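# Stand the table towel upright on top of the cubby

## Task

Pick up the rolled towel lying on the table and set it upright on one end on the cubby's top surface, where it must remain standing by itself and stay rolled. The second towel must stay rolled and lying inside the cubby, and the cubby must not be moved.

## Robot and tools

Robot: two Doosan M1013 arms, left_arm and right_arm, each carrying a Robotiq 140 mm two-finger gripper with a wrist camera. left_arm's fingers are rigid. right_arm's fingers have a hinge and can fold: a part held near the palm may be squeezed too hard, held loosely or dropped, and a fingertip pushed into a surface folds quietly, spoiling the next grip. Grip with the outer quarter of the pads when using right_arm.

Frames: the scene frame has its origin at table height midway between the nominal bases, +z up, +x out over the table, left_arm on the +y side (not the image left). Measured bases: left_arm at (+0.025, +0.567, 0) m, right_arm at (-0.033, -0.669, 0) m, each almost unrotated. Each arm reports its gripper pose, velocities and targets in its own base frame, and all offsets use that base's axes. Fixed cameras and the table use the scene frame. Gripper axes: fingers point along +z, they open and close along y. end_effector_position is the point between the closed pads; fingertips extend about 33 mm past it at small openings, about 9 mm when fully open.

The 18-number row: one flat list covering both arms. Numbers 1-9 are left_arm: dx, dy, dz, rx, ry, rz, gripper position, force_limit, speed; numbers 10-18 are the same for right_arm. All values lie in [-1, 1]. dx..rz are an offset, not a pose: a displacement from that arm's Hand target as it stood when the action (or move) began, along its base axes; 1.0 = 0.6 m of travel or 180 degrees of turn; rx, ry, rz form one rotation vector, turning about the Hand target's point. Translations longer than 1.0 are scaled down. Sending six zeros re-requests the current Hand target. Gripper numbers are absolute settings: position +1 = 140 mm open, pads touch near -0.8, -1 closes until blocked. force_limit from -1 (about 14 N) to +1 (about 58 N) for slow closes; speed -1 to +1 (roughly 30 to 250 mm/s); faster closes grip harder. Both start at +1. To keep a gripper unchanged, repeat its last three numbers (0 is a real command).

execute_actions(actions, cameras): actions is a list of actions; each action is a list of up to 15 rows, one per 1/30 s step, with the last row held to fill 15. Every row counts from the action's start pose, not the previous row. An empty list returns images and full state. cameras: list of names, ["all"] or [].

move(target, speed, blend, stop_force, zero, blocking, cameras): straight-line paths for both grippers toward target, one 18-number row or a list of up to 15 rows, each row an offset from the same starting Hand targets. speed in m/s, 0.002-2, default 0.25 (turn rate twice that in rad/s), one value or one per target. blend in metres rounds corners of a list. stop_force 10-80 N ends an arm's path when it feels that much resisting push; not reliable for light contacts, turning grippers, or near-singular poses; omit it when backing away from a contact. zero (default true) re-zeros the force estimate. blocking=false returns early (not with stop_force). Paths do not avoid obstacles; avoid paths passing near an arm's own base. The result ends with a move: line (done, off_target, moving, held, fault) and limits (paced = clipped, held = steps withheld).

wait(seconds 0-10), stop() brakes a running move, zoom_image(camera, region [x0,y0,x1,y1] pixels, max 504x504) enlarges the newest image of cam_high, cam_low, cam_roll_left, cam_roll_right, cam_left_wrist or cam_right_wrist (all 672x504). clear_fault(arm) clears a torque or force fault that has been reported. read_manual gives licence texts only. finished_scene(scene) ends the current scene, passing its number; irreversible.

Results: per arm Joint positions, torques, external torques, Flange force (gripper axes, includes held weight, noisy), end effector position/quaternion, Hand target (last commanded pose after clipping; next offsets start here), Tool commands, object_status (0 moving, 1 blocked while opening, 2 blocked while closing = something gripped, 3 reached target or pads met) and position_measured in counts (3 open, ~75 = 100 mm, 139 = 60 mm, 200 = 20 mm, 230 pads touching). Wrist depth gives a 7x7 grid of distances in mm per wrist camera. The controller clips each step to 70 mm and 16 degrees from the measured pose, so a gripper may stop short; resend the missing offset. To grip harder while status is 2, raise force_limit and change position slightly (-1 to -0.98).

What to avoid: contact torque at load limits (waist/shoulder 312, elbow 147, wrist joints 41.4 N m) or 144 N outside force causes a fault stop; arms are stiff, so commanding even slightly past a firm surface can trip it. The clearance check keeps arms apart but not reliably; never close one gripper on the other arm's fingers or push arms together. Do not drop the towel, release it while moving, slam into the table or cubby, shove the cubby, disturb the towel inside it, or let anything leave the table. Long holds or stretched poses heat motors and can brake an arm for 30-60 s.

Each tool is called after "Call:" as name(argument=value, ...) on one line, values as JSON.

## Session

Call:
execute_actions(actions=[])

Scene clock: 0.00 s.
left_arm: end_effector_position=(+0.6779, -0.0214, +0.1584) position_measured=3 object_status=3 end_effector_quat_wxyz=(-0.109, +0.886, -0.152, +0.424) | right_arm: end_effector_position=(+0.7745, +0.9295, +0.3367) position_measured=3 object_status=3 end_effector_quat_wxyz=(-0.053, +0.622, +0.342, +0.703)
Joint positions: left_arm=[-0.185 0.057 2.331 2.137 0.248 -0.325] | right_arm=[0.947 0.726 1.364 -2.473 0.622 3.717]
Joint velocities: within noise
Joint torques (N m): no reading
External joint torques (N m): no reading
Flange force (N): no reading
Wrist depth (mm): cam_left_wrist=[1181 1175 - 1386 1481 1422 1326 / 1326 1422 - 1567 1432 1360 1250 / - 1676 1602 1461 1302 314 289 / 1744 139 372 337 310 286 261 / 99 336 332 306 284 261 102 / 334 324 300 277 260 243 222 / 314 298 276 256 240 226 218] | cam_right_wrist=[2534 - - - 1389 1165 1119 / - - - - - 1195 1083 / 2534 - - - - - 1093 / 2005 133 - - 1341 - 126 / - 1624 1683 - - - 115 / 414 1450 1659 1760 1296 1233 1142 / 377 409 1373 1497 - 1195 1177]
Hand target: left_arm +0.6779, -0.0214, +0.1584; -0.109, +0.886, -0.152, +0.424 | right_arm +0.7745, +0.9295, +0.3367; -0.053, +0.622, +0.342, +0.703
Tool commands: left_gripper/position=+1.0 left_gripper/force_limit=+1.0 left_gripper/speed=+1.0 right_gripper/position=+1.0 right_gripper/force_limit=+1.0 right_gripper/speed=+1.0

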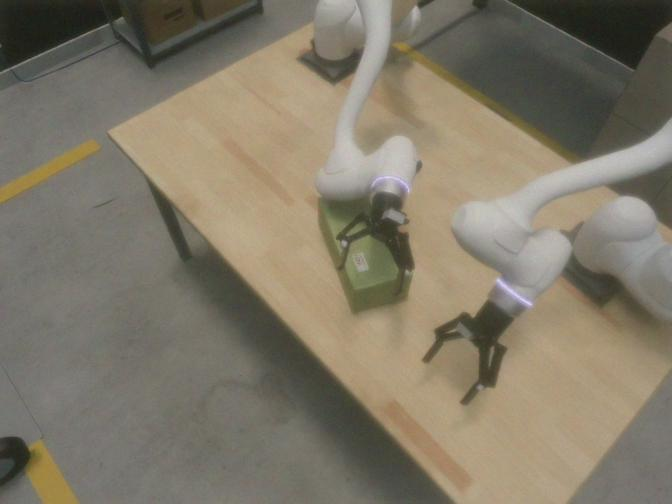

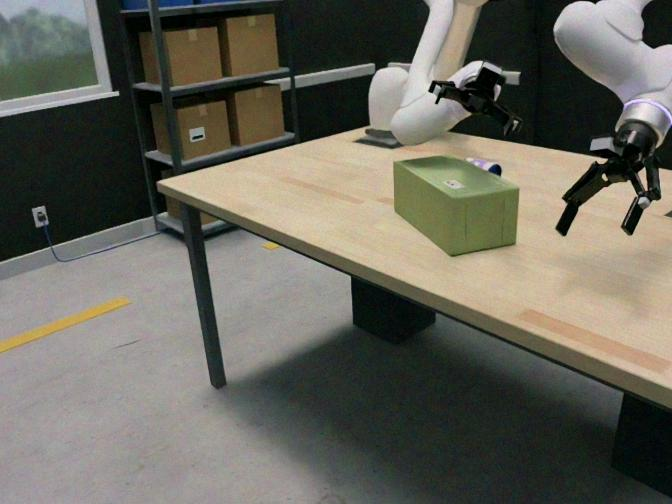

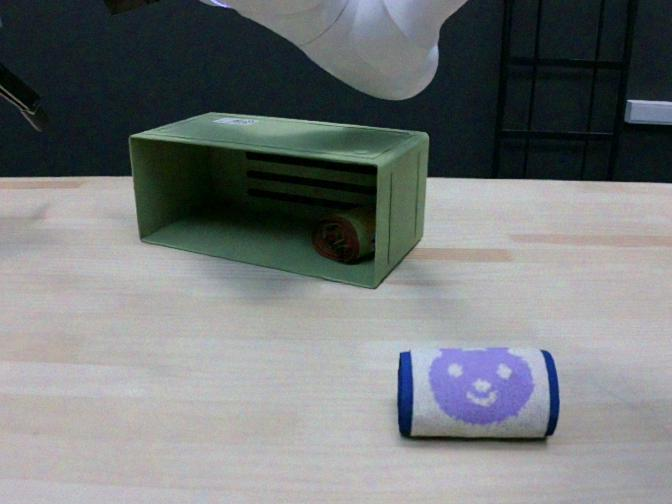

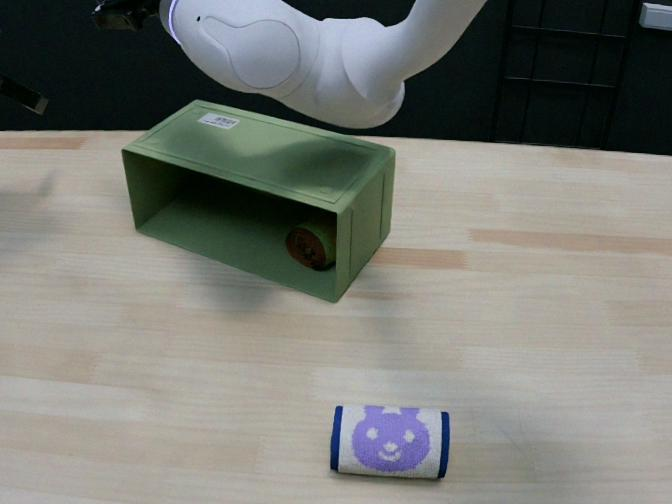

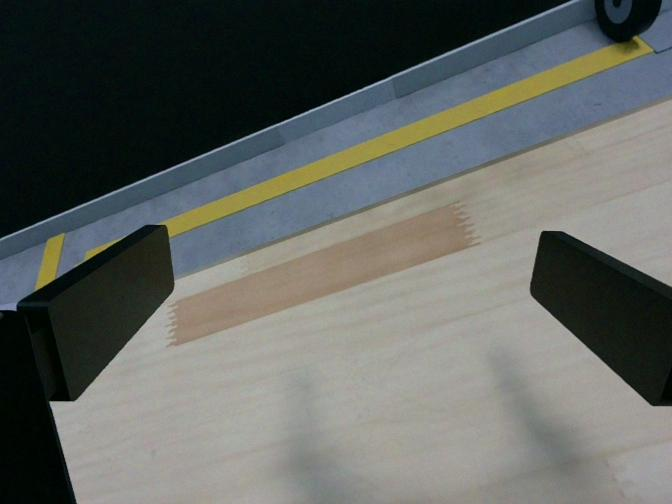

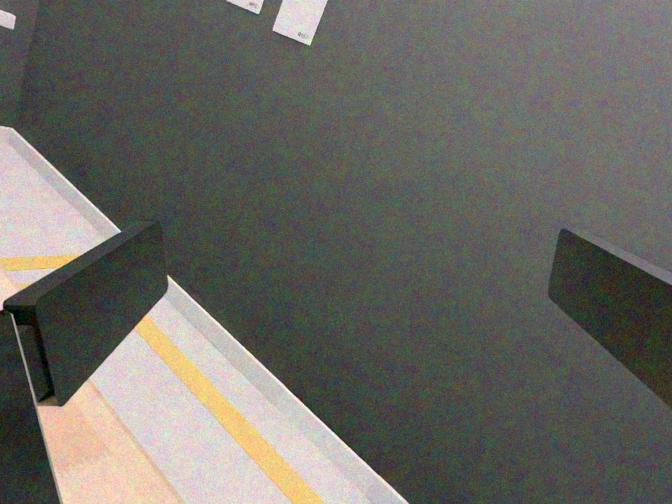

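Call:
move(target=[-0.213,-0.132,0.403,0.211,0.304,-0.337,1,1,1,-0.25,-0.95,0.13,0,0,0,1,1,1], speed=0.5)

Call:
move(target=[-0.4,-0.45,0,0,0,0,0.5,1,1,0,-0.4,0,0,0,0,1,1,1], speed=0.5, cameras=["cam_roll_left","cam_roll_right","cam_left_wrist"])

Scene clock: 50.90 s.
left_arm: end_effector_position=(+0.5500, -0.1005, +0.4002) position_measured=3 object_status=3 end_effector_quat_wxyz=(-0.074, +0.703, -0.703, -0.075) | right_arm: end_effector_position=(+0.6245, +0.3595, +0.4146) position_measured=3 object_status=3 end_effector_quat_wxyz=(-0.053, +0.622, +0.342, +0.703)
Joint positions: left_arm=[-0.36 0.029 1.626 3.339 -1.563 -0.37] | right_arm=[0.386 -0.073 2.329 -3.441 0.701 4.515]
Joint torques (N m): left_arm=[-0.58 -45.54 -36.96 -3.76 -0.15 0.1] | right_arm=[1.97 -29.13 -35.95 -2.96 3.05 -0.27]
External joint torques (N m): left_arm=[0.54 1.33 -4.49 0.05 -0.05 -0.1] | right_arm=[-1.98 0.43 -0.31 0.16 -0.39 0.29]
Flange force (N): left_arm=[0.6 -9.4 -7.6] | right_arm=[-1.4 5.0 0.2]
Wrist depth (mm): cam_left_wrist=[1144 450 452 451 450 450 450 / 1257 489 489 489 488 493 493 / 1351 541 535 533 537 538 543 / 1501 138 594 601 597 570 584 / 99 139 665 676 676 671 102 / 1848 2021 1817 1966 1913 2002 101 / - 2325 2206 2021 2276 2162 -] | cam_right_wrist=[- - 1845 1788 - - 1177 / - - - - - 1303 1227 / 2480 - - - 1460 1318 1177 / 784 133 - - 1460 1303 134 / - 1760 2078 - 1318 - 115 / 504 572 1774 - - 1365 - / 459 484 1389 1624 1671 1318 -]
Hand target: left_arm +0.5501, -0.1006, +0.4002; -0.074, +0.703, -0.703, -0.075 | right_arm +0.6245, +0.3595, +0.4147; -0.053, +0.622, +0.342, +0.703
Off the commanded pose: left_arm 0.000 m, 0 deg | right_arm 0.000 m, 0 deg.
move: done; limits=paced

Scene clock: 52.23 s.
left_arm: end_effector_position=(+0.3101, -0.3705, +0.4002) position_measured=66 object_status=3 end_effector_quat_wxyz=(-0.074, +0.703, -0.703, -0.075) | right_arm: end_effector_position=(+0.6244, +0.1196, +0.4147) position_measured=3 object_status=3 end_effector_quat_wxyz=(-0.053, +0.622, +0.342, +0.703)
Joint positions: left_arm=[-1.021 -0.031 1.686 3.251 -1.668 -1.02] | right_arm=[-0.276 -0.14 2.386 -4.218 1.027 5.043]
Joint torques (N m): left_arm=[0.04 -38.9 -36.5 -3.81 -0.42 0.09] | right_arm=[2.34 -22.76 -36.6 -0.17 2.43 -0.17]
External joint torques (N m): left_arm=[-0.17 1.42 -4.48 -0.17 -0.03 -0.09] | right_arm=[-2.33 -0.01 -0.62 0.18 -0.44 0.19]
Flange force (N): left_arm=[6.2 -4.9 -8.8] | right_arm=[-0.4 4.4 -3.6]
Wrist depth (mm): cam_left_wrist=[325 322 452 455 448 453 444 / 357 359 487 491 495 494 494 / 543 530 535 543 535 542 545 / 594 569 580 604 601 143 596 / - 94 674 676 678 115 98 / - 748 751 753 543 502 62 / - - 2252 2162 491 - -] | cam_right_wrist=[- - - - 1683 1183 1195 / - - - - - 1296 1189 / 2427 - - 2096 - - 1136 / 2116 133 - - 1548 1253 126 / - 1760 2353 1671 - - 115 / 500 568 1708 1671 1303 - - / 459 487 1460 1601 1624 1303 -]
Hand target: left_arm +0.3101, -0.3706, +0.4002; -0.074, +0.703, -0.703, -0.075 | right_arm +0.6245, +0.1195, +0.4147; -0.053, +0.622, +0.342, +0.703
Off the commanded pose: left_arm 0.000 m, 0 deg | right_arm 0.000 m, 0 deg.
move: done; limits=paced
camera_calibration:
cam_left_wrist: T_world_to_cam=[[-0.999968, -0.00802862, 0.0000429304, 0.31624], [-0.00680682, 0.850603, 0.525764, 0.108395], [-0.00425768, 0.525747, -0.85063, 0.677355], [0, 0, 0, 1]] pos_world=[0.319852, -0.445779, 0.519175]
Images, in order (width x height): cam_roll_left 672x504, cam_roll_right 672x504, cam_left_wrist 672x504.

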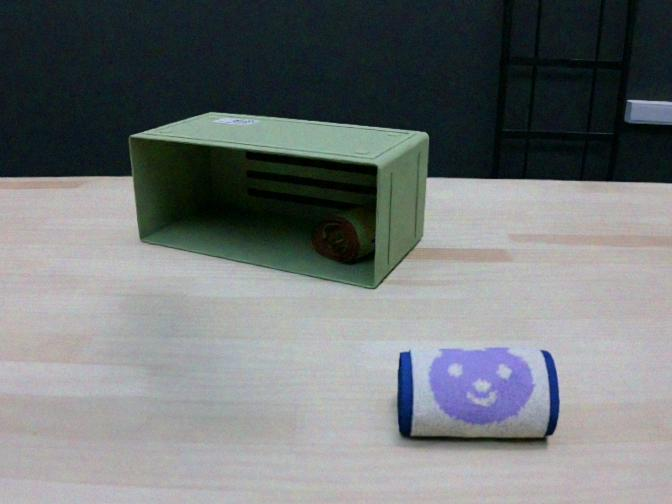

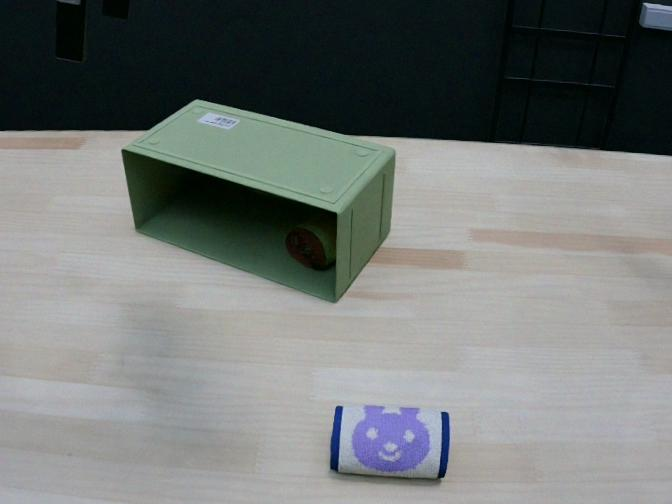

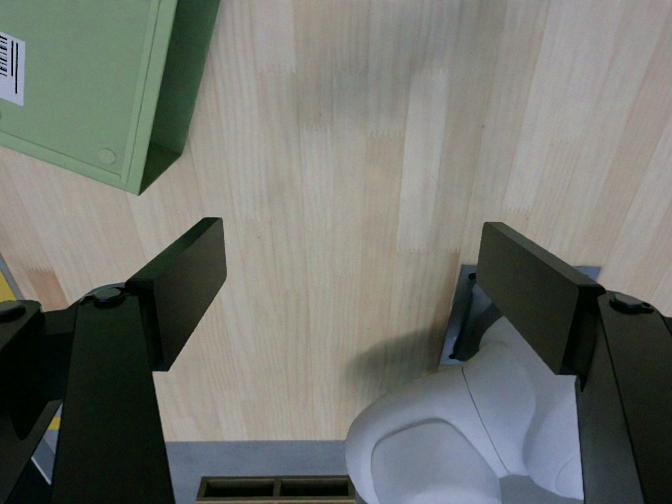

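Call:
move(target=[-0.267,-0.476,-0.383,0,0,0,0.5,1,1,0,0,0,0,0,0,1,1,1], speed=0.4, cameras=["cam_roll_left","cam_roll_right","cam_left_wrist"])

Scene clock: 58.00 s.
left_arm: end_effector_position=(+0.1499, -0.6561, +0.1705) position_measured=66 object_status=3 end_effector_quat_wxyz=(-0.074, +0.703, -0.703, -0.075) | right_arm: end_effector_position=(+0.6245, +0.1195, +0.4147) position_measured=3 object_status=3 end_effector_quat_wxyz=(-0.053, +0.622, +0.342, +0.703)
Joint positions: left_arm=[-1.413 0.383 1.615 3.174 -1.352 -1.424] | right_arm=[-0.276 -0.14 2.386 -4.218 1.027 5.043]
Joint torques (N m): left_arm=[0.12 -77.82 -33.41 -3.82 -0.46 0.11] | right_arm=[1.96 -23.4 -36.8 -0.3 2.39 -0.23]
External joint torques (N m): left_arm=[-0.43 1.75 -4 -0.02 -0.07 -0.1] | right_arm=[-1.92 0.55 -0.52 0.31 -0.4 0.25]
Flange force (N): left_arm=[10.2 -1.5 -5.2] | right_arm=[-1.2 3.8 -2.0]
Wrist depth (mm): cam_left_wrist=[252 250 251 251 252 252 253 / 274 274 274 - 274 274 276 / 299 299 301 249 299 302 304 / 331 319 327 343 335 143 337 / - 94 377 378 379 115 98 / - 421 430 432 430 433 62 / - - 498 502 504 - -] | cam_right_wrist=[- - - - - 1296 1189 / 2919 2059 1906 1671 - 1303 1233 / 2453 - - 1373 - - 1233 / 2041 134 - - - - 134 / - 1760 - - - 1373 115 / 499 572 1696 - 1507 1318 - / 457 482 1478 1590 1507 1318 -]
Hand target: left_arm +0.1499, -0.6562, +0.1704; -0.074, +0.703, -0.703, -0.075 | right_arm +0.6245, +0.1195, +0.4147; -0.053, +0.622, +0.342, +0.703
Off the commanded pose: left_arm 0.000 m, 0 deg | right_arm 0.000 m, 0 deg.
move: done
camera_calibration:
cam_left_wrist: T_world_to_cam=[[-0.999968, -0.00797451, -0.000041175, 0.153927], [-0.00680501, 0.850603, 0.525764, 0.471005], [-0.00415769, 0.525747, -0.850631, 0.631421], [0, 0, 0, 1]] pos_world=[0.159752, -0.731379, 0.289475]
Images, in order (width x height): cam_roll_left 672x504, cam_roll_right 672x504, cam_left_wrist 672x504.

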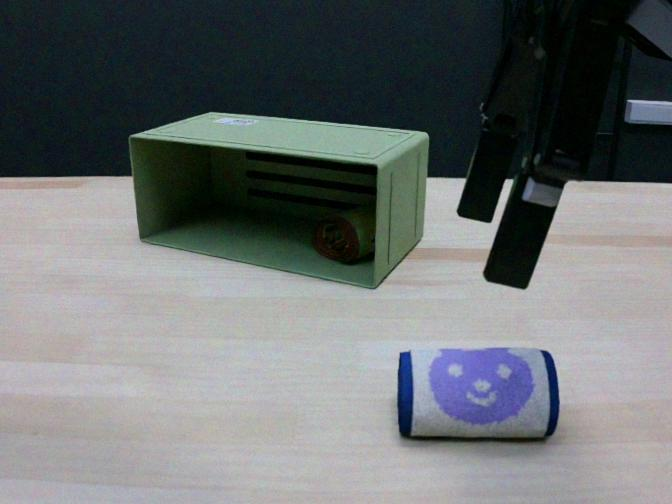

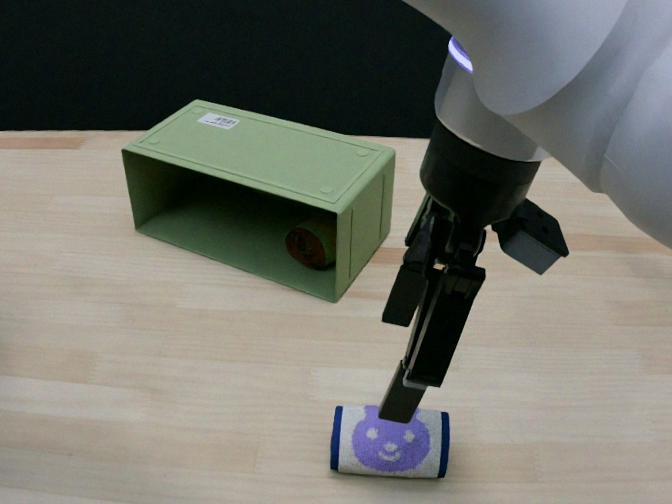

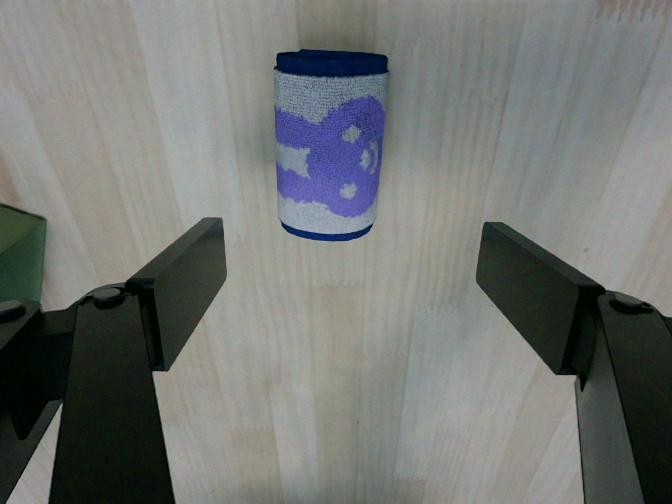

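Call:
move(target=[0.018,-0.02,-0.209,0,0,0,0.5,1,1,0,0,0,0,0,0,1,1,1], speed=0.2)

Call:
move(target=[0,0,0,0,0,0,-1,-1,-0.6,0,0,0,0,0,0,1,1,1], cameras=["cam_roll_left","cam_roll_right","cam_left_wrist"])

Scene clock: 74.07 s.
left_arm: end_effector_position=(+0.1607, -0.6682, +0.0450) position_measured=66 object_status=3 end_effector_quat_wxyz=(-0.074, +0.703, -0.703, -0.075) | right_arm: end_effector_position=(+0.6245, +0.1195, +0.4147) position_measured=3 object_status=3 end_effector_quat_wxyz=(-0.053, +0.622, +0.342, +0.703)
Joint positions: left_arm=[-1.402 0.505 1.687 3.179 -1.159 -1.421] | right_arm=[-0.276 -0.14 2.386 -4.218 1.027 5.043]
Joint torques (N m): left_arm=[-0.33 -84.47 -29.13 -3.35 -0.51 0.19] | right_arm=[2.09 -23.35 -36.93 -0.21 2.44 -0.25]
External joint torques (N m): left_arm=[0.18 1.51 -4.14 -0.06 -0.02 -0.19] | right_arm=[-2.04 0.74 -0.3 0.21 -0.45 0.27]
Flange force (N): left_arm=[10.4 -2.4 -3.5] | right_arm=[-1.6 4.0 -2.4]
Wrist depth (mm): cam_left_wrist=[144 142 142 143 143 143 143 / 154 154 153 150 152 156 156 / 170 170 167 114 121 172 172 / 189 181 163 125 192 143 191 / - 94 214 - 214 122 89 / - 237 244 251 246 245 62 / - - 286 286 287 289 -] | cam_right_wrist=[- - - 1875 1398 1333 - / 2847 - 2353 1389 - - 1109 / 2534 - 1938 - 1636 - 1220 / 790 133 - - - - 134 / - 1747 2023 1659 1424 1303 114 / 501 568 1760 - - 1318 - / 455 482 546 1613 1507 1274 -]
Hand target: left_arm +0.1607, -0.6682, +0.0450; -0.074, +0.703, -0.703, -0.075 | right_arm +0.6245, +0.1195, +0.4147; -0.053, +0.622, +0.342, +0.703
Off the commanded pose: left_arm 0.000 m, 0 deg | right_arm 0.000 m, 0 deg.
move: done

Scene clock: 75.17 s.
left_arm: end_effector_position=(+0.1607, -0.6682, +0.0450) position_measured=168 object_status=0 end_effector_quat_wxyz=(-0.074, +0.703, -0.703, -0.075) | right_arm: end_effector_position=(+0.6245, +0.1195, +0.4147) position_measured=3 object_status=3 end_effector_quat_wxyz=(-0.053, +0.622, +0.342, +0.703)
Joint positions: left_arm=[-1.402 0.505 1.687 3.179 -1.159 -1.421] | right_arm=[-0.276 -0.14 2.386 -4.218 1.027 5.043]
Joint torques (N m): left_arm=[-0.16 -77.25 -24.64 -3.52 0.2 0.18] | right_arm=[2.05 -24.07 -36.86 -0.19 2.39 -0.23]
External joint torques (N m): left_arm=[0.41 -5.65 -8.7 0.11 -0.74 -0.18] | right_arm=[-1.98 1.1 -0.62 0.2 -0.39 0.25]
Flange force (N): left_arm=[9.1 -2.9 -14.2] | right_arm=[-2.2 4.6 -1.5]
Wrist depth (mm): cam_left_wrist=[144 142 142 143 143 143 143 / 155 155 155 151 153 155 156 / 170 170 170 112 168 172 172 / 189 190 181 113 180 190 190 / 207 80 93 133 107 88 205 / - 70 57 - - 64 - / - 67 - 284 - - -] | cam_right_wrist=[- - - - - - 1253 / - - - - - - 1201 / 2621 - - 1774 1478 - 1227 / 2041 133 - 1683 - 1303 134 / - 632 - - - 1415 115 / 504 568 1747 - 1497 1130 - / 460 484 1460 1624 1441 1357 1260]
Hand target: left_arm +0.1607, -0.6682, +0.0450; -0.074, +0.703, -0.703, -0.075 | right_arm +0.6245, +0.1195, +0.4147; -0.053, +0.622, +0.342, +0.703
Off the commanded pose: left_arm 0.000 m, 0 deg | right_arm 0.000 m, 0 deg.
move: done
camera_calibration:
cam_left_wrist: T_world_to_cam=[[-0.999968, -0.00797522, -0.0000434039, 0.164525], [-0.00680643, 0.850559, 0.525836, 0.547224], [-0.00415674, 0.52582, -0.850586, 0.531067], [0, 0, 0, 1]] pos_world=[0.170452, -0.743379, 0.163975]
Images, in order (width x height): cam_roll_left 672x504, cam_roll_right 672x504, cam_left_wrist 672x504.

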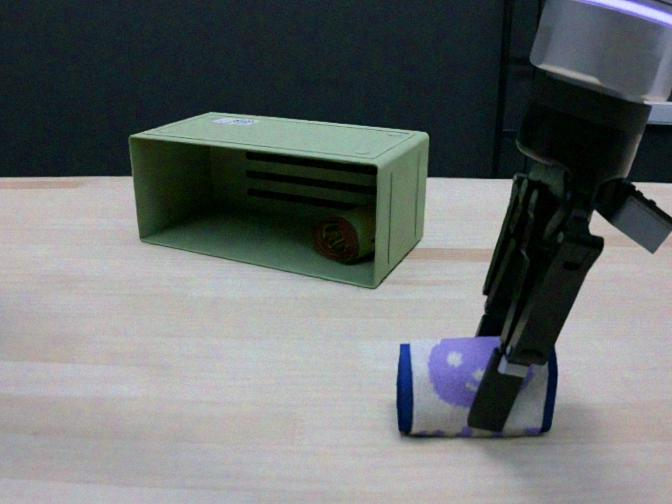

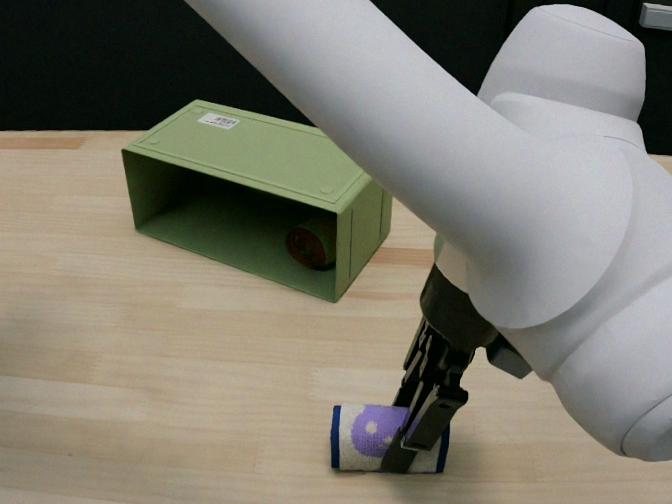

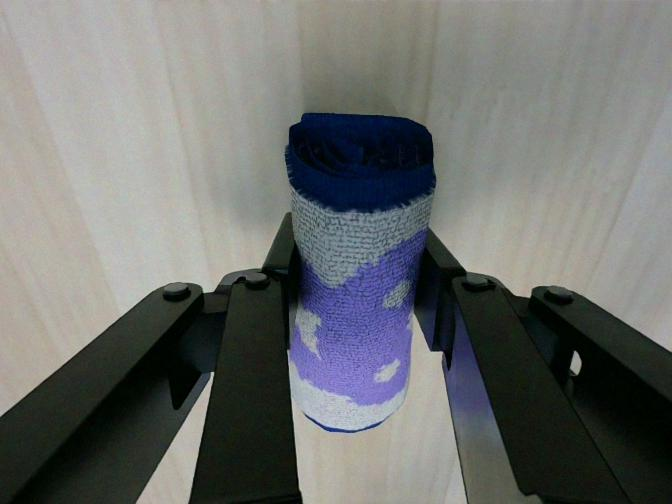

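Call:
move(target=[[0,0,0.4,0,0,0,-1,-1,-0.6,0,0,0,0,0,0,1,1,1],[0.6,0.338,0.375,-0.5,0,0,-1,-1,-0.6,0,0,0,0,0,0,1,1,1]], speed=0.35, blend=[0.06,0], cameras=["cam_roll_left","cam_roll_right","cam_left_wrist","cam_high","cam_low"])

Scene clock: 84.63 s.
left_arm: end_effector_position=(+0.5206, -0.4654, +0.2700) position_measured=168 object_status=2 end_effector_quat_wxyz=(+0.445, +0.550, -0.550, +0.444) | right_arm: end_effector_position=(+0.6245, +0.1195, +0.4147) position_measured=3 object_status=3 end_effector_quat_wxyz=(-0.053, +0.622, +0.342, +0.703)
Joint positions: left_arm=[-0.327 0.261 2.137 1.476 -1.196 0.81] | right_arm=[-0.276 -0.14 2.386 -4.218 1.027 5.043]
Joint torques (N m): left_arm=[0.05 -59.27 -28.26 -1.49 -2.15 0.14] | right_arm=[2.47 -23.5 -36.86 -0.23 2.39 -0.18]
External joint torques (N m): left_arm=[0 0.14 -4.01 0.02 0.18 -0.14] | right_arm=[-2.49 0.79 -0.5 0.24 -0.4 0.2]
Flange force (N): left_arm=[3.1 -7.4 1.5] | right_arm=[-2.2 4.9 -3.0]
Wrist depth (mm): cam_left_wrist=[- 2300 2350 2350 2040 2162 625 / 1802 - - 2429 2162 2229 607 / - 2457 924 108 792 848 653 / 1689 674 599 110 120 667 665 / 1730 80 93 122 - - 546 / - 70 57 149 - 64 - / - 67 - 213 - - -] | cam_right_wrist=[- - - 1497 1488 - - / - - - 1683 1406 1310 1207 / 2651 - - 1580 1517 - - / 2041 134 - - - 1333 126 / - 1774 - - 1527 1357 114 / 500 571 1760 1890 1432 1365 - / 458 485 1441 1569 1580 1333 -]
Hand target: left_arm +0.5207, -0.4654, +0.2700; +0.445, +0.550, -0.550, +0.444 | right_arm +0.6245, +0.1195, +0.4147; -0.053, +0.622, +0.342, +0.703
Off the commanded pose: left_arm 0.000 m, 0 deg | right_arm 0.000 m, 0 deg.
move: done
camera_calibration:
cam_left_wrist: T_world_to_cam=[[-0.999969, 0.000008853, 0.00789001, 0.527715], [-0.00670648, 0.525835, -0.85056, 0.479348], [-0.00415638, -0.850587, -0.525819, -0.11082], [0, 0, 0, 1]] pos_world=[0.530453, -0.346325, 0.345279]
Images, in order (width x height): cam_high 672x504, cam_low 672x504, cam_roll_left 672x504, cam_roll_right 672x504, cam_left_wrist 672x504.

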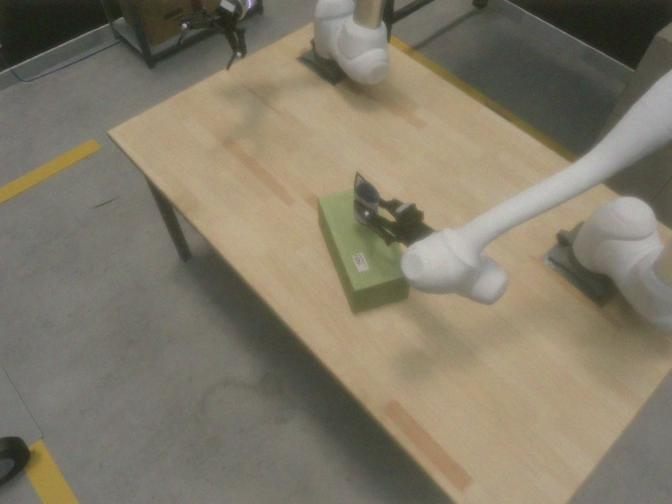

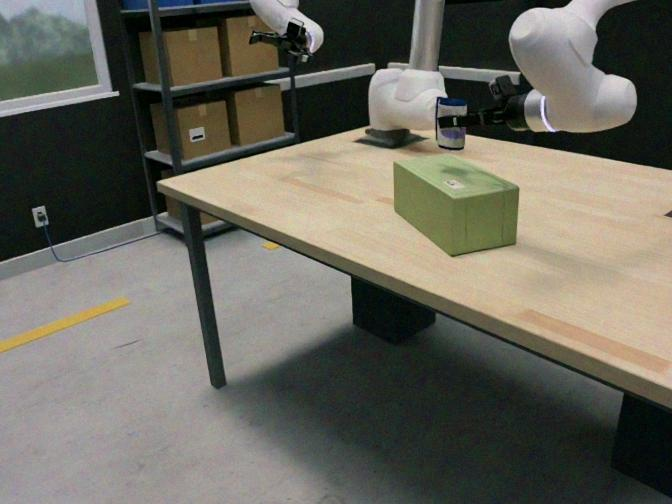

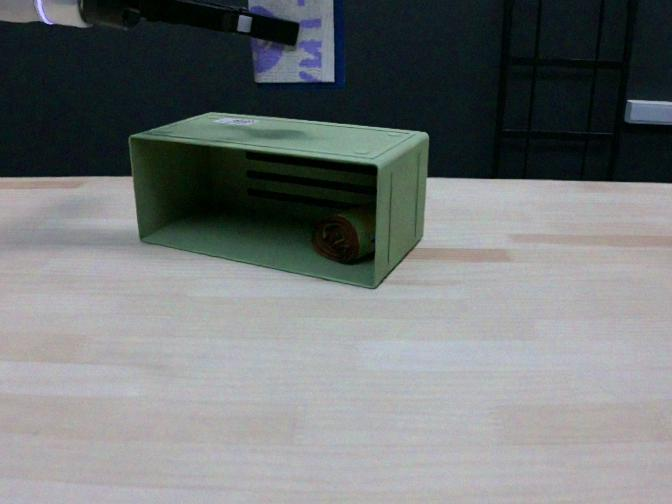

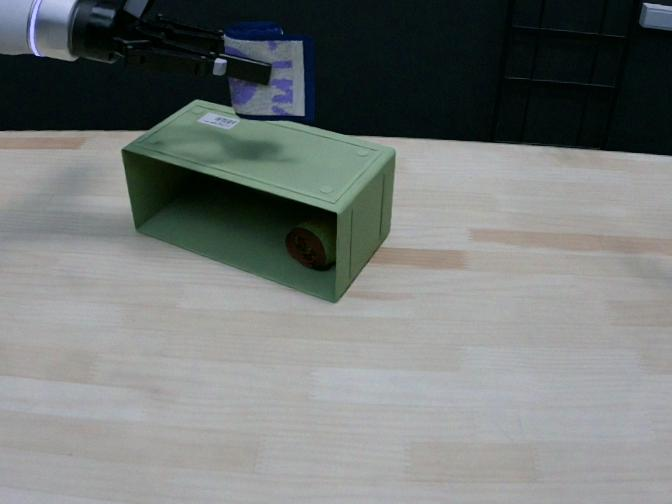

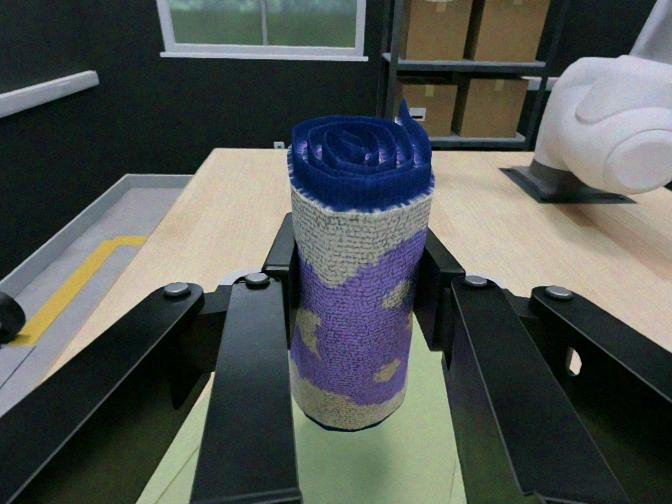

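Call:
move(target=[0,0,-0.055,0,0,0,-1,-1,-0.6,0,0,0,0,0,0,1,1,1], speed=0.15)

Call:
move(target=[0,0,-0.1,0,0,0,-1,-1,-0.6,0,0,0,0,0,0,1,1,1], speed=0.015, stop_force=10, cameras=["cam_roll_left","cam_roll_right","cam_low","cam_left_wrist"])

Scene clock: 94.33 s.
left_arm: end_effector_position=(+0.5207, -0.4653, +0.2370) position_measured=168 object_status=2 end_effector_quat_wxyz=(+0.445, +0.550, -0.550, +0.444) | right_arm: end_effector_position=(+0.6245, +0.1195, +0.4147) position_measured=3 object_status=3 end_effector_quat_wxyz=(-0.053, +0.622, +0.342, +0.703)
Joint positions: left_arm=[-0.327 0.31 2.156 1.45 -1.203 0.882] | right_arm=[-0.276 -0.14 2.386 -4.218 1.027 5.043]
Joint torques (N m): left_arm=[-0.2 -63.44 -26.44 -1.29 -2.22 0.16] | right_arm=[1.69 -23.32 -36.84 -0.25 2.29 -0.21]
External joint torques (N m): left_arm=[0.32 1.54 -3.85 0 0.13 -0.16] | right_arm=[-1.72 0.52 -0.59 0.27 -0.29 0.22]
Flange force (N): left_arm=[0.5 -9.0 1.9] | right_arm=[-1.2 3.7 -1.7]
Wrist depth (mm): cam_left_wrist=[2099 2252 2276 2252 2079 2141 599 / 2485 2350 2485 149 2162 2252 596 / 1984 2637 804 111 775 832 738 / 2021 583 550 110 120 606 612 / 1626 80 93 118 115 - 493 / - 70 57 153 - 64 - / - 67 - 174 175 - -] | cam_right_wrist=[- 2261 - 1569 - - 1165 / - - - 2196 - - 1310 / 2306 - 1890 1696 1601 1318 1220 / 2059 134 1906 - 1497 1333 133 / - 1774 2353 - 1497 1349 115 / 500 572 1788 - - - - / 460 484 1469 1569 1537 1580 1260]
Hand target: left_arm +0.5207, -0.4654, +0.2370; +0.445, +0.550, -0.550, +0.444 | right_arm +0.6245, +0.1195, +0.4147; -0.053, +0.622, +0.342, +0.703
Off the commanded pose: left_arm 0.000 m, 0 deg | right_arm 0.000 m, 0 deg.
move: done

Scene clock: 97.30 s.
left_arm: end_effector_position=(+0.5206, -0.4653, +0.2017) position_measured=168 object_status=2 end_effector_quat_wxyz=(+0.445, +0.550, -0.550, +0.444) | right_arm: end_effector_position=(+0.6245, +0.1195, +0.4147) position_measured=3 object_status=3 end_effector_quat_wxyz=(-0.053, +0.622, +0.342, +0.703)
Joint positions: left_arm=[-0.327 0.365 2.173 1.422 -1.213 0.959] | right_arm=[-0.276 -0.14 2.386 -4.218 1.027 5.043]
Joint torques (N m): left_arm=[0.17 -59.26 -19.26 1.1 0.78 0.09] | right_arm=[2.53 -23.57 -37.01 -0.2 2.39 -0.24]
External joint torques (N m): left_arm=[-0.29 -5.25 -8.8 -2.19 -2.99 -0.09] | right_arm=[-2.45 0.54 -0.27 0.21 -0.39 0.26]
Flange force (N): left_arm=[10.3 -9.3 1.3] | right_arm=[-1.7 4.6 -3.6]
Wrist depth (mm): cam_left_wrist=[- 1880 2184 2141 2059 1984 591 / 1650 - - 110 2079 2141 586 / 2079 2457 738 101 642 761 728 / 1848 520 495 126 120 546 546 / 1441 80 93 123 106 93 439 / - 70 57 153 - 64 - / - 67 - 139 139 - -] | cam_right_wrist=[- - - - - - - / - - - 1647 1647 - 1201 / 2562 - - - 1488 1274 1183 / - 134 - 1890 - 1288 134 / - 1788 - - - - 115 / 498 571 1816 - 1267 1398 1220 / 458 482 1460 1624 1497 1389 -]
Hand target: left_arm +0.5207, -0.4654, +0.2018; +0.445, +0.550, -0.550, +0.444 (not the last commanded pose) | right_arm +0.6245, +0.1195, +0.4147; -0.053, +0.622, +0.342, +0.703
Off the commanded pose: left_arm 0.025 m, 0 deg | right_arm 0.000 m, 0 deg.
move: contact (left_arm)
camera_calibration:
cam_left_wrist: T_world_to_cam=[[-0.999967, -0.0000104282, 0.0081127, 0.528184], [-0.00690602, 0.525838, -0.850557, 0.421276], [-0.00425709, -0.850585, -0.525821, -0.146732], [0, 0, 0, 1]] pos_world=[0.530452, -0.346325, 0.276879]
Images, in order (width x height): cam_low 672x504, cam_roll_left 672x504, cam_roll_right 672x504, cam_left_wrist 672x504.

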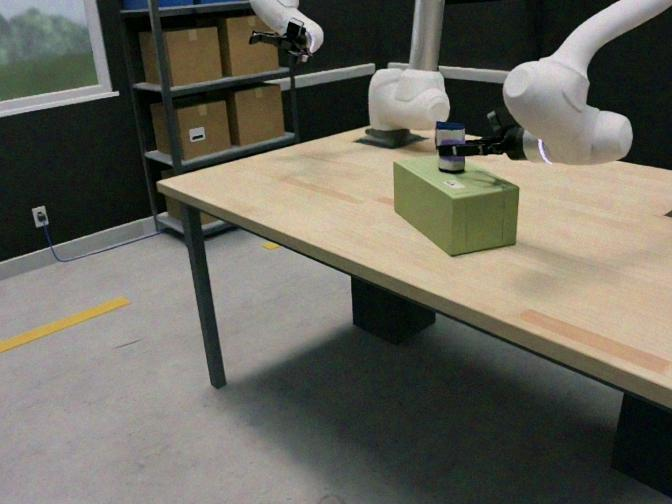

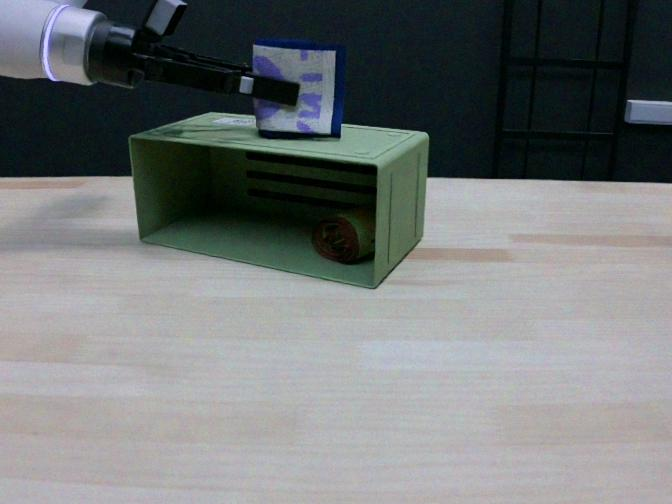

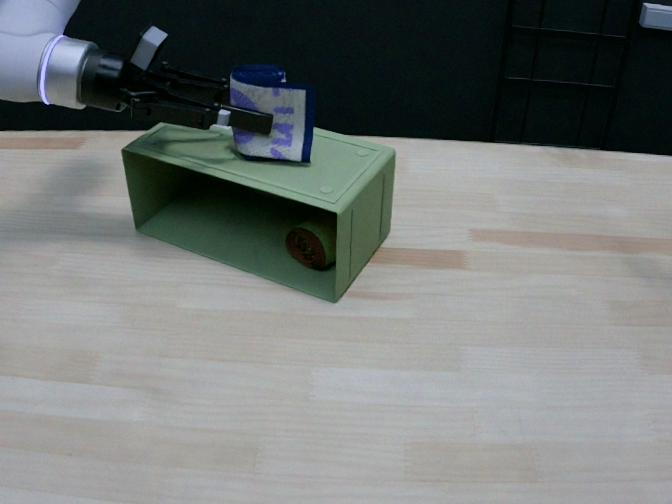

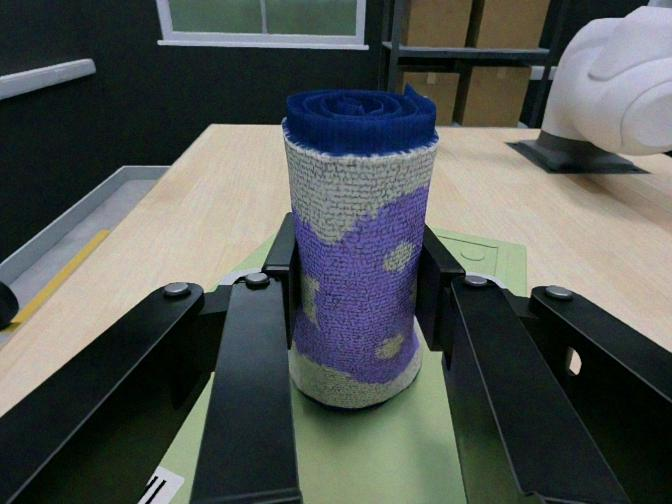

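Call:
move(target=[0,0,0,0,0,0,0.5,-1,-0.9,0,0,0,0,0,0,1,1,1])

Call:
move(target=[0,0.4,0.1,0,0,0,0.5,-1,-0.9,0,0,0,0,0,0,1,1,1], speed=0.15, cameras=["cam_roll_left","cam_roll_right","cam_low","cam_left_wrist"])

Scene clock: 102.80 s.
left_arm: end_effector_position=(+0.5207, -0.4654, +0.2018) position_measured=66 object_status=0 end_effector_quat_wxyz=(+0.445, +0.550, -0.550, +0.444) | right_arm: end_effector_position=(+0.6245, +0.1195, +0.4147) position_measured=3 object_status=3 end_effector_quat_wxyz=(-0.053, +0.622, +0.342, +0.703)
Joint positions: left_arm=[-0.327 0.365 2.173 1.423 -1.213 0.959] | right_arm=[-0.276 -0.14 2.386 -4.218 1.027 5.043]
Joint torques (N m): left_arm=[-0.04 -66.02 -24.23 -1.02 -2.21 0.15] | right_arm=[2.25 -23.71 -36.93 -0.23 2.43 -0.2]
External joint torques (N m): left_arm=[0.14 0.95 -3.94 -0.07 0.02 -0.15] | right_arm=[-2.23 0.93 -0.35 0.24 -0.44 0.22]
Flange force (N): left_arm=[0.8 -8.3 2.0] | right_arm=[-2.2 4.3 -2.4]
Wrist depth (mm): cam_left_wrist=[- 2402 2544 3133 2040 2021 597 / 1966 2376 2300 108 2184 2120 592 / - 2350 738 108 653 764 721 / 1913 543 229 - 235 143 541 / - 95 192 - 195 122 98 / - 163 163 153 159 160 - / - - 138 139 139 143 -] | cam_right_wrist=[- - - 1613 1624 1310 1220 / - 2116 1922 1460 1441 1683 1171 / 2402 - - - - - 1253 / 2096 134 - 1647 1478 149 135 / - 1774 1683 - - 1310 115 / 502 571 1788 - - 1214 1240 / 456 483 1460 1659 1708 1460 -]
Hand target: left_arm +0.5207, -0.4654, +0.2018; +0.445, +0.550, -0.550, +0.444 | right_arm +0.6245, +0.1195, +0.4147; -0.053, +0.622, +0.342, +0.703
Off the commanded pose: left_arm 0.000 m, 0 deg | right_arm 0.000 m, 0 deg.
move: done

Scene clock: 104.83 s.
left_arm: end_effector_position=(+0.5206, -0.2254, +0.2617) position_measured=66 object_status=3 end_effector_quat_wxyz=(+0.445, +0.550, -0.550, +0.444) | right_arm: end_effector_position=(+0.6245, +0.1195, +0.4147) position_measured=3 object_status=3 end_effector_quat_wxyz=(-0.053, +0.622, +0.342, +0.703)
Joint positions: left_arm=[0.124 0.262 2.159 1.804 -1.494 0.853] | right_arm=[-0.276 -0.14 2.386 -4.218 1.027 5.043]
Joint torques (N m): left_arm=[0.09 -58.61 -26.28 -2.27 -1.97 0.13] | right_arm=[2.41 -22.96 -37.08 -0.2 2.35 -0.25]
External joint torques (N m): left_arm=[-0.16 1.88 -3.99 -0.12 -0.04 -0.13] | right_arm=[-2.43 0.35 -0.24 0.21 -0.36 0.27]
Flange force (N): left_arm=[-0.3 -9.7 -1.4] | right_arm=[-1.4 4.4 -3.9]
Wrist depth (mm): cam_left_wrist=[- - 2544 2429 2120 2141 795 / 1966 - 2429 3326 2485 848 786 / - 2845 875 912 928 932 932 / 1772 718 333 371 661 143 659 / - 94 299 288 498 115 98 / - - - 371 404 393 62 / - - 339 334 344 344 -] | cam_right_wrist=[2919 - 2155 - 1349 - 1267 / 2745 - - - - - - / 2507 - - 1558 1517 1365 - / 782 133 - - 1636 1267 127 / - 632 1954 - 1569 - 114 / 501 567 1696 - 1341 1253 - / 453 481 1424 1590 1613 1274 1253]
Hand target: left_arm +0.5207, -0.2254, +0.2618; +0.445, +0.550, -0.550, +0.444 | right_arm +0.6245, +0.1195, +0.4147; -0.053, +0.622, +0.342, +0.703
Off the commanded pose: left_arm 0.000 m, 0 deg | right_arm 0.000 m, 0 deg.
move: done
camera_calibration:
cam_left_wrist: T_world_to_cam=[[-0.999968, -0.0000434039, 0.00797522, 0.527743], [-0.00680643, 0.525836, -0.850559, 0.346193], [-0.00415674, -0.850586, -0.52582, 0.0888719], [0, 0, 0, 1]] pos_world=[0.530452, -0.106425, 0.336979]
Images, in order (width x height): cam_low 672x504, cam_roll_left 672x504, cam_roll_right 672x504, cam_left_wrist 672x504.

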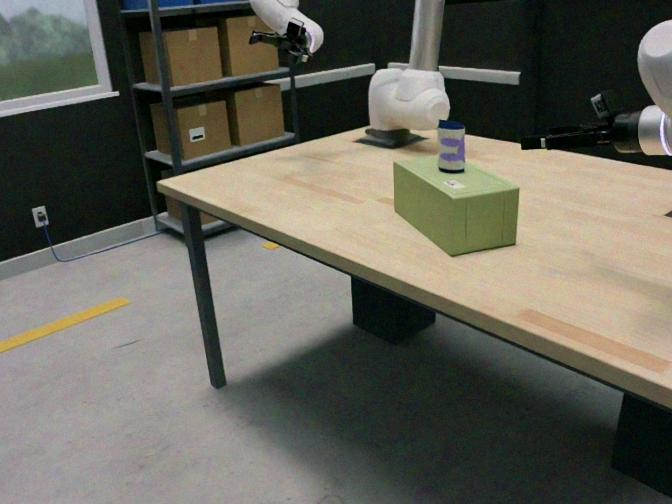

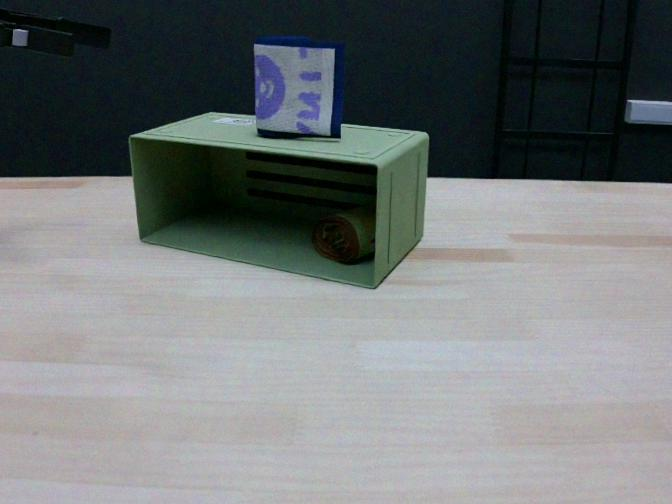

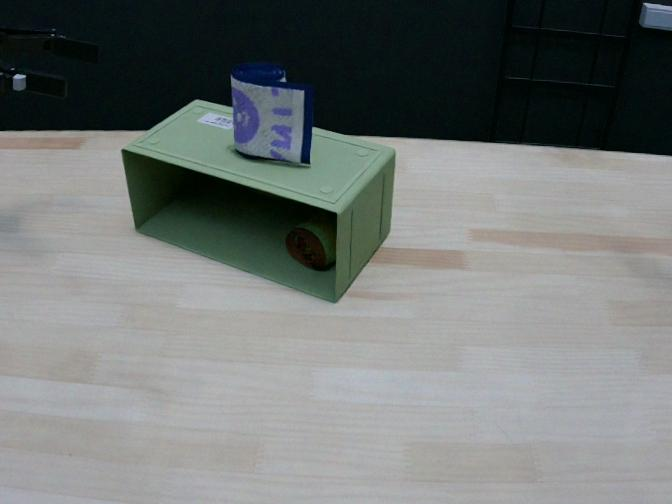

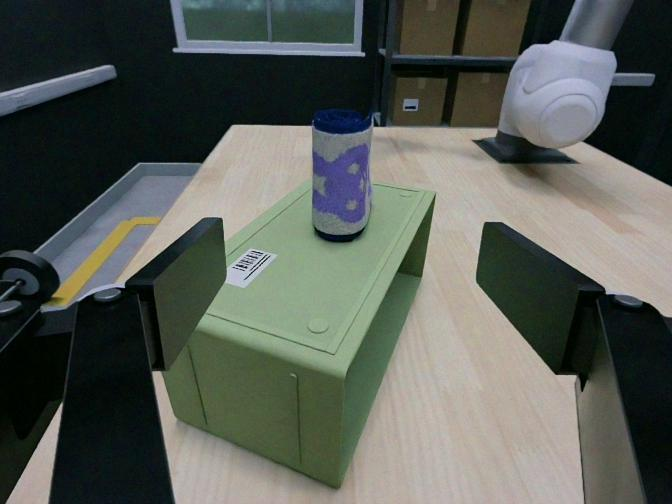

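Call:
finished_scene(scene=1)

The scene is finished: the task was done.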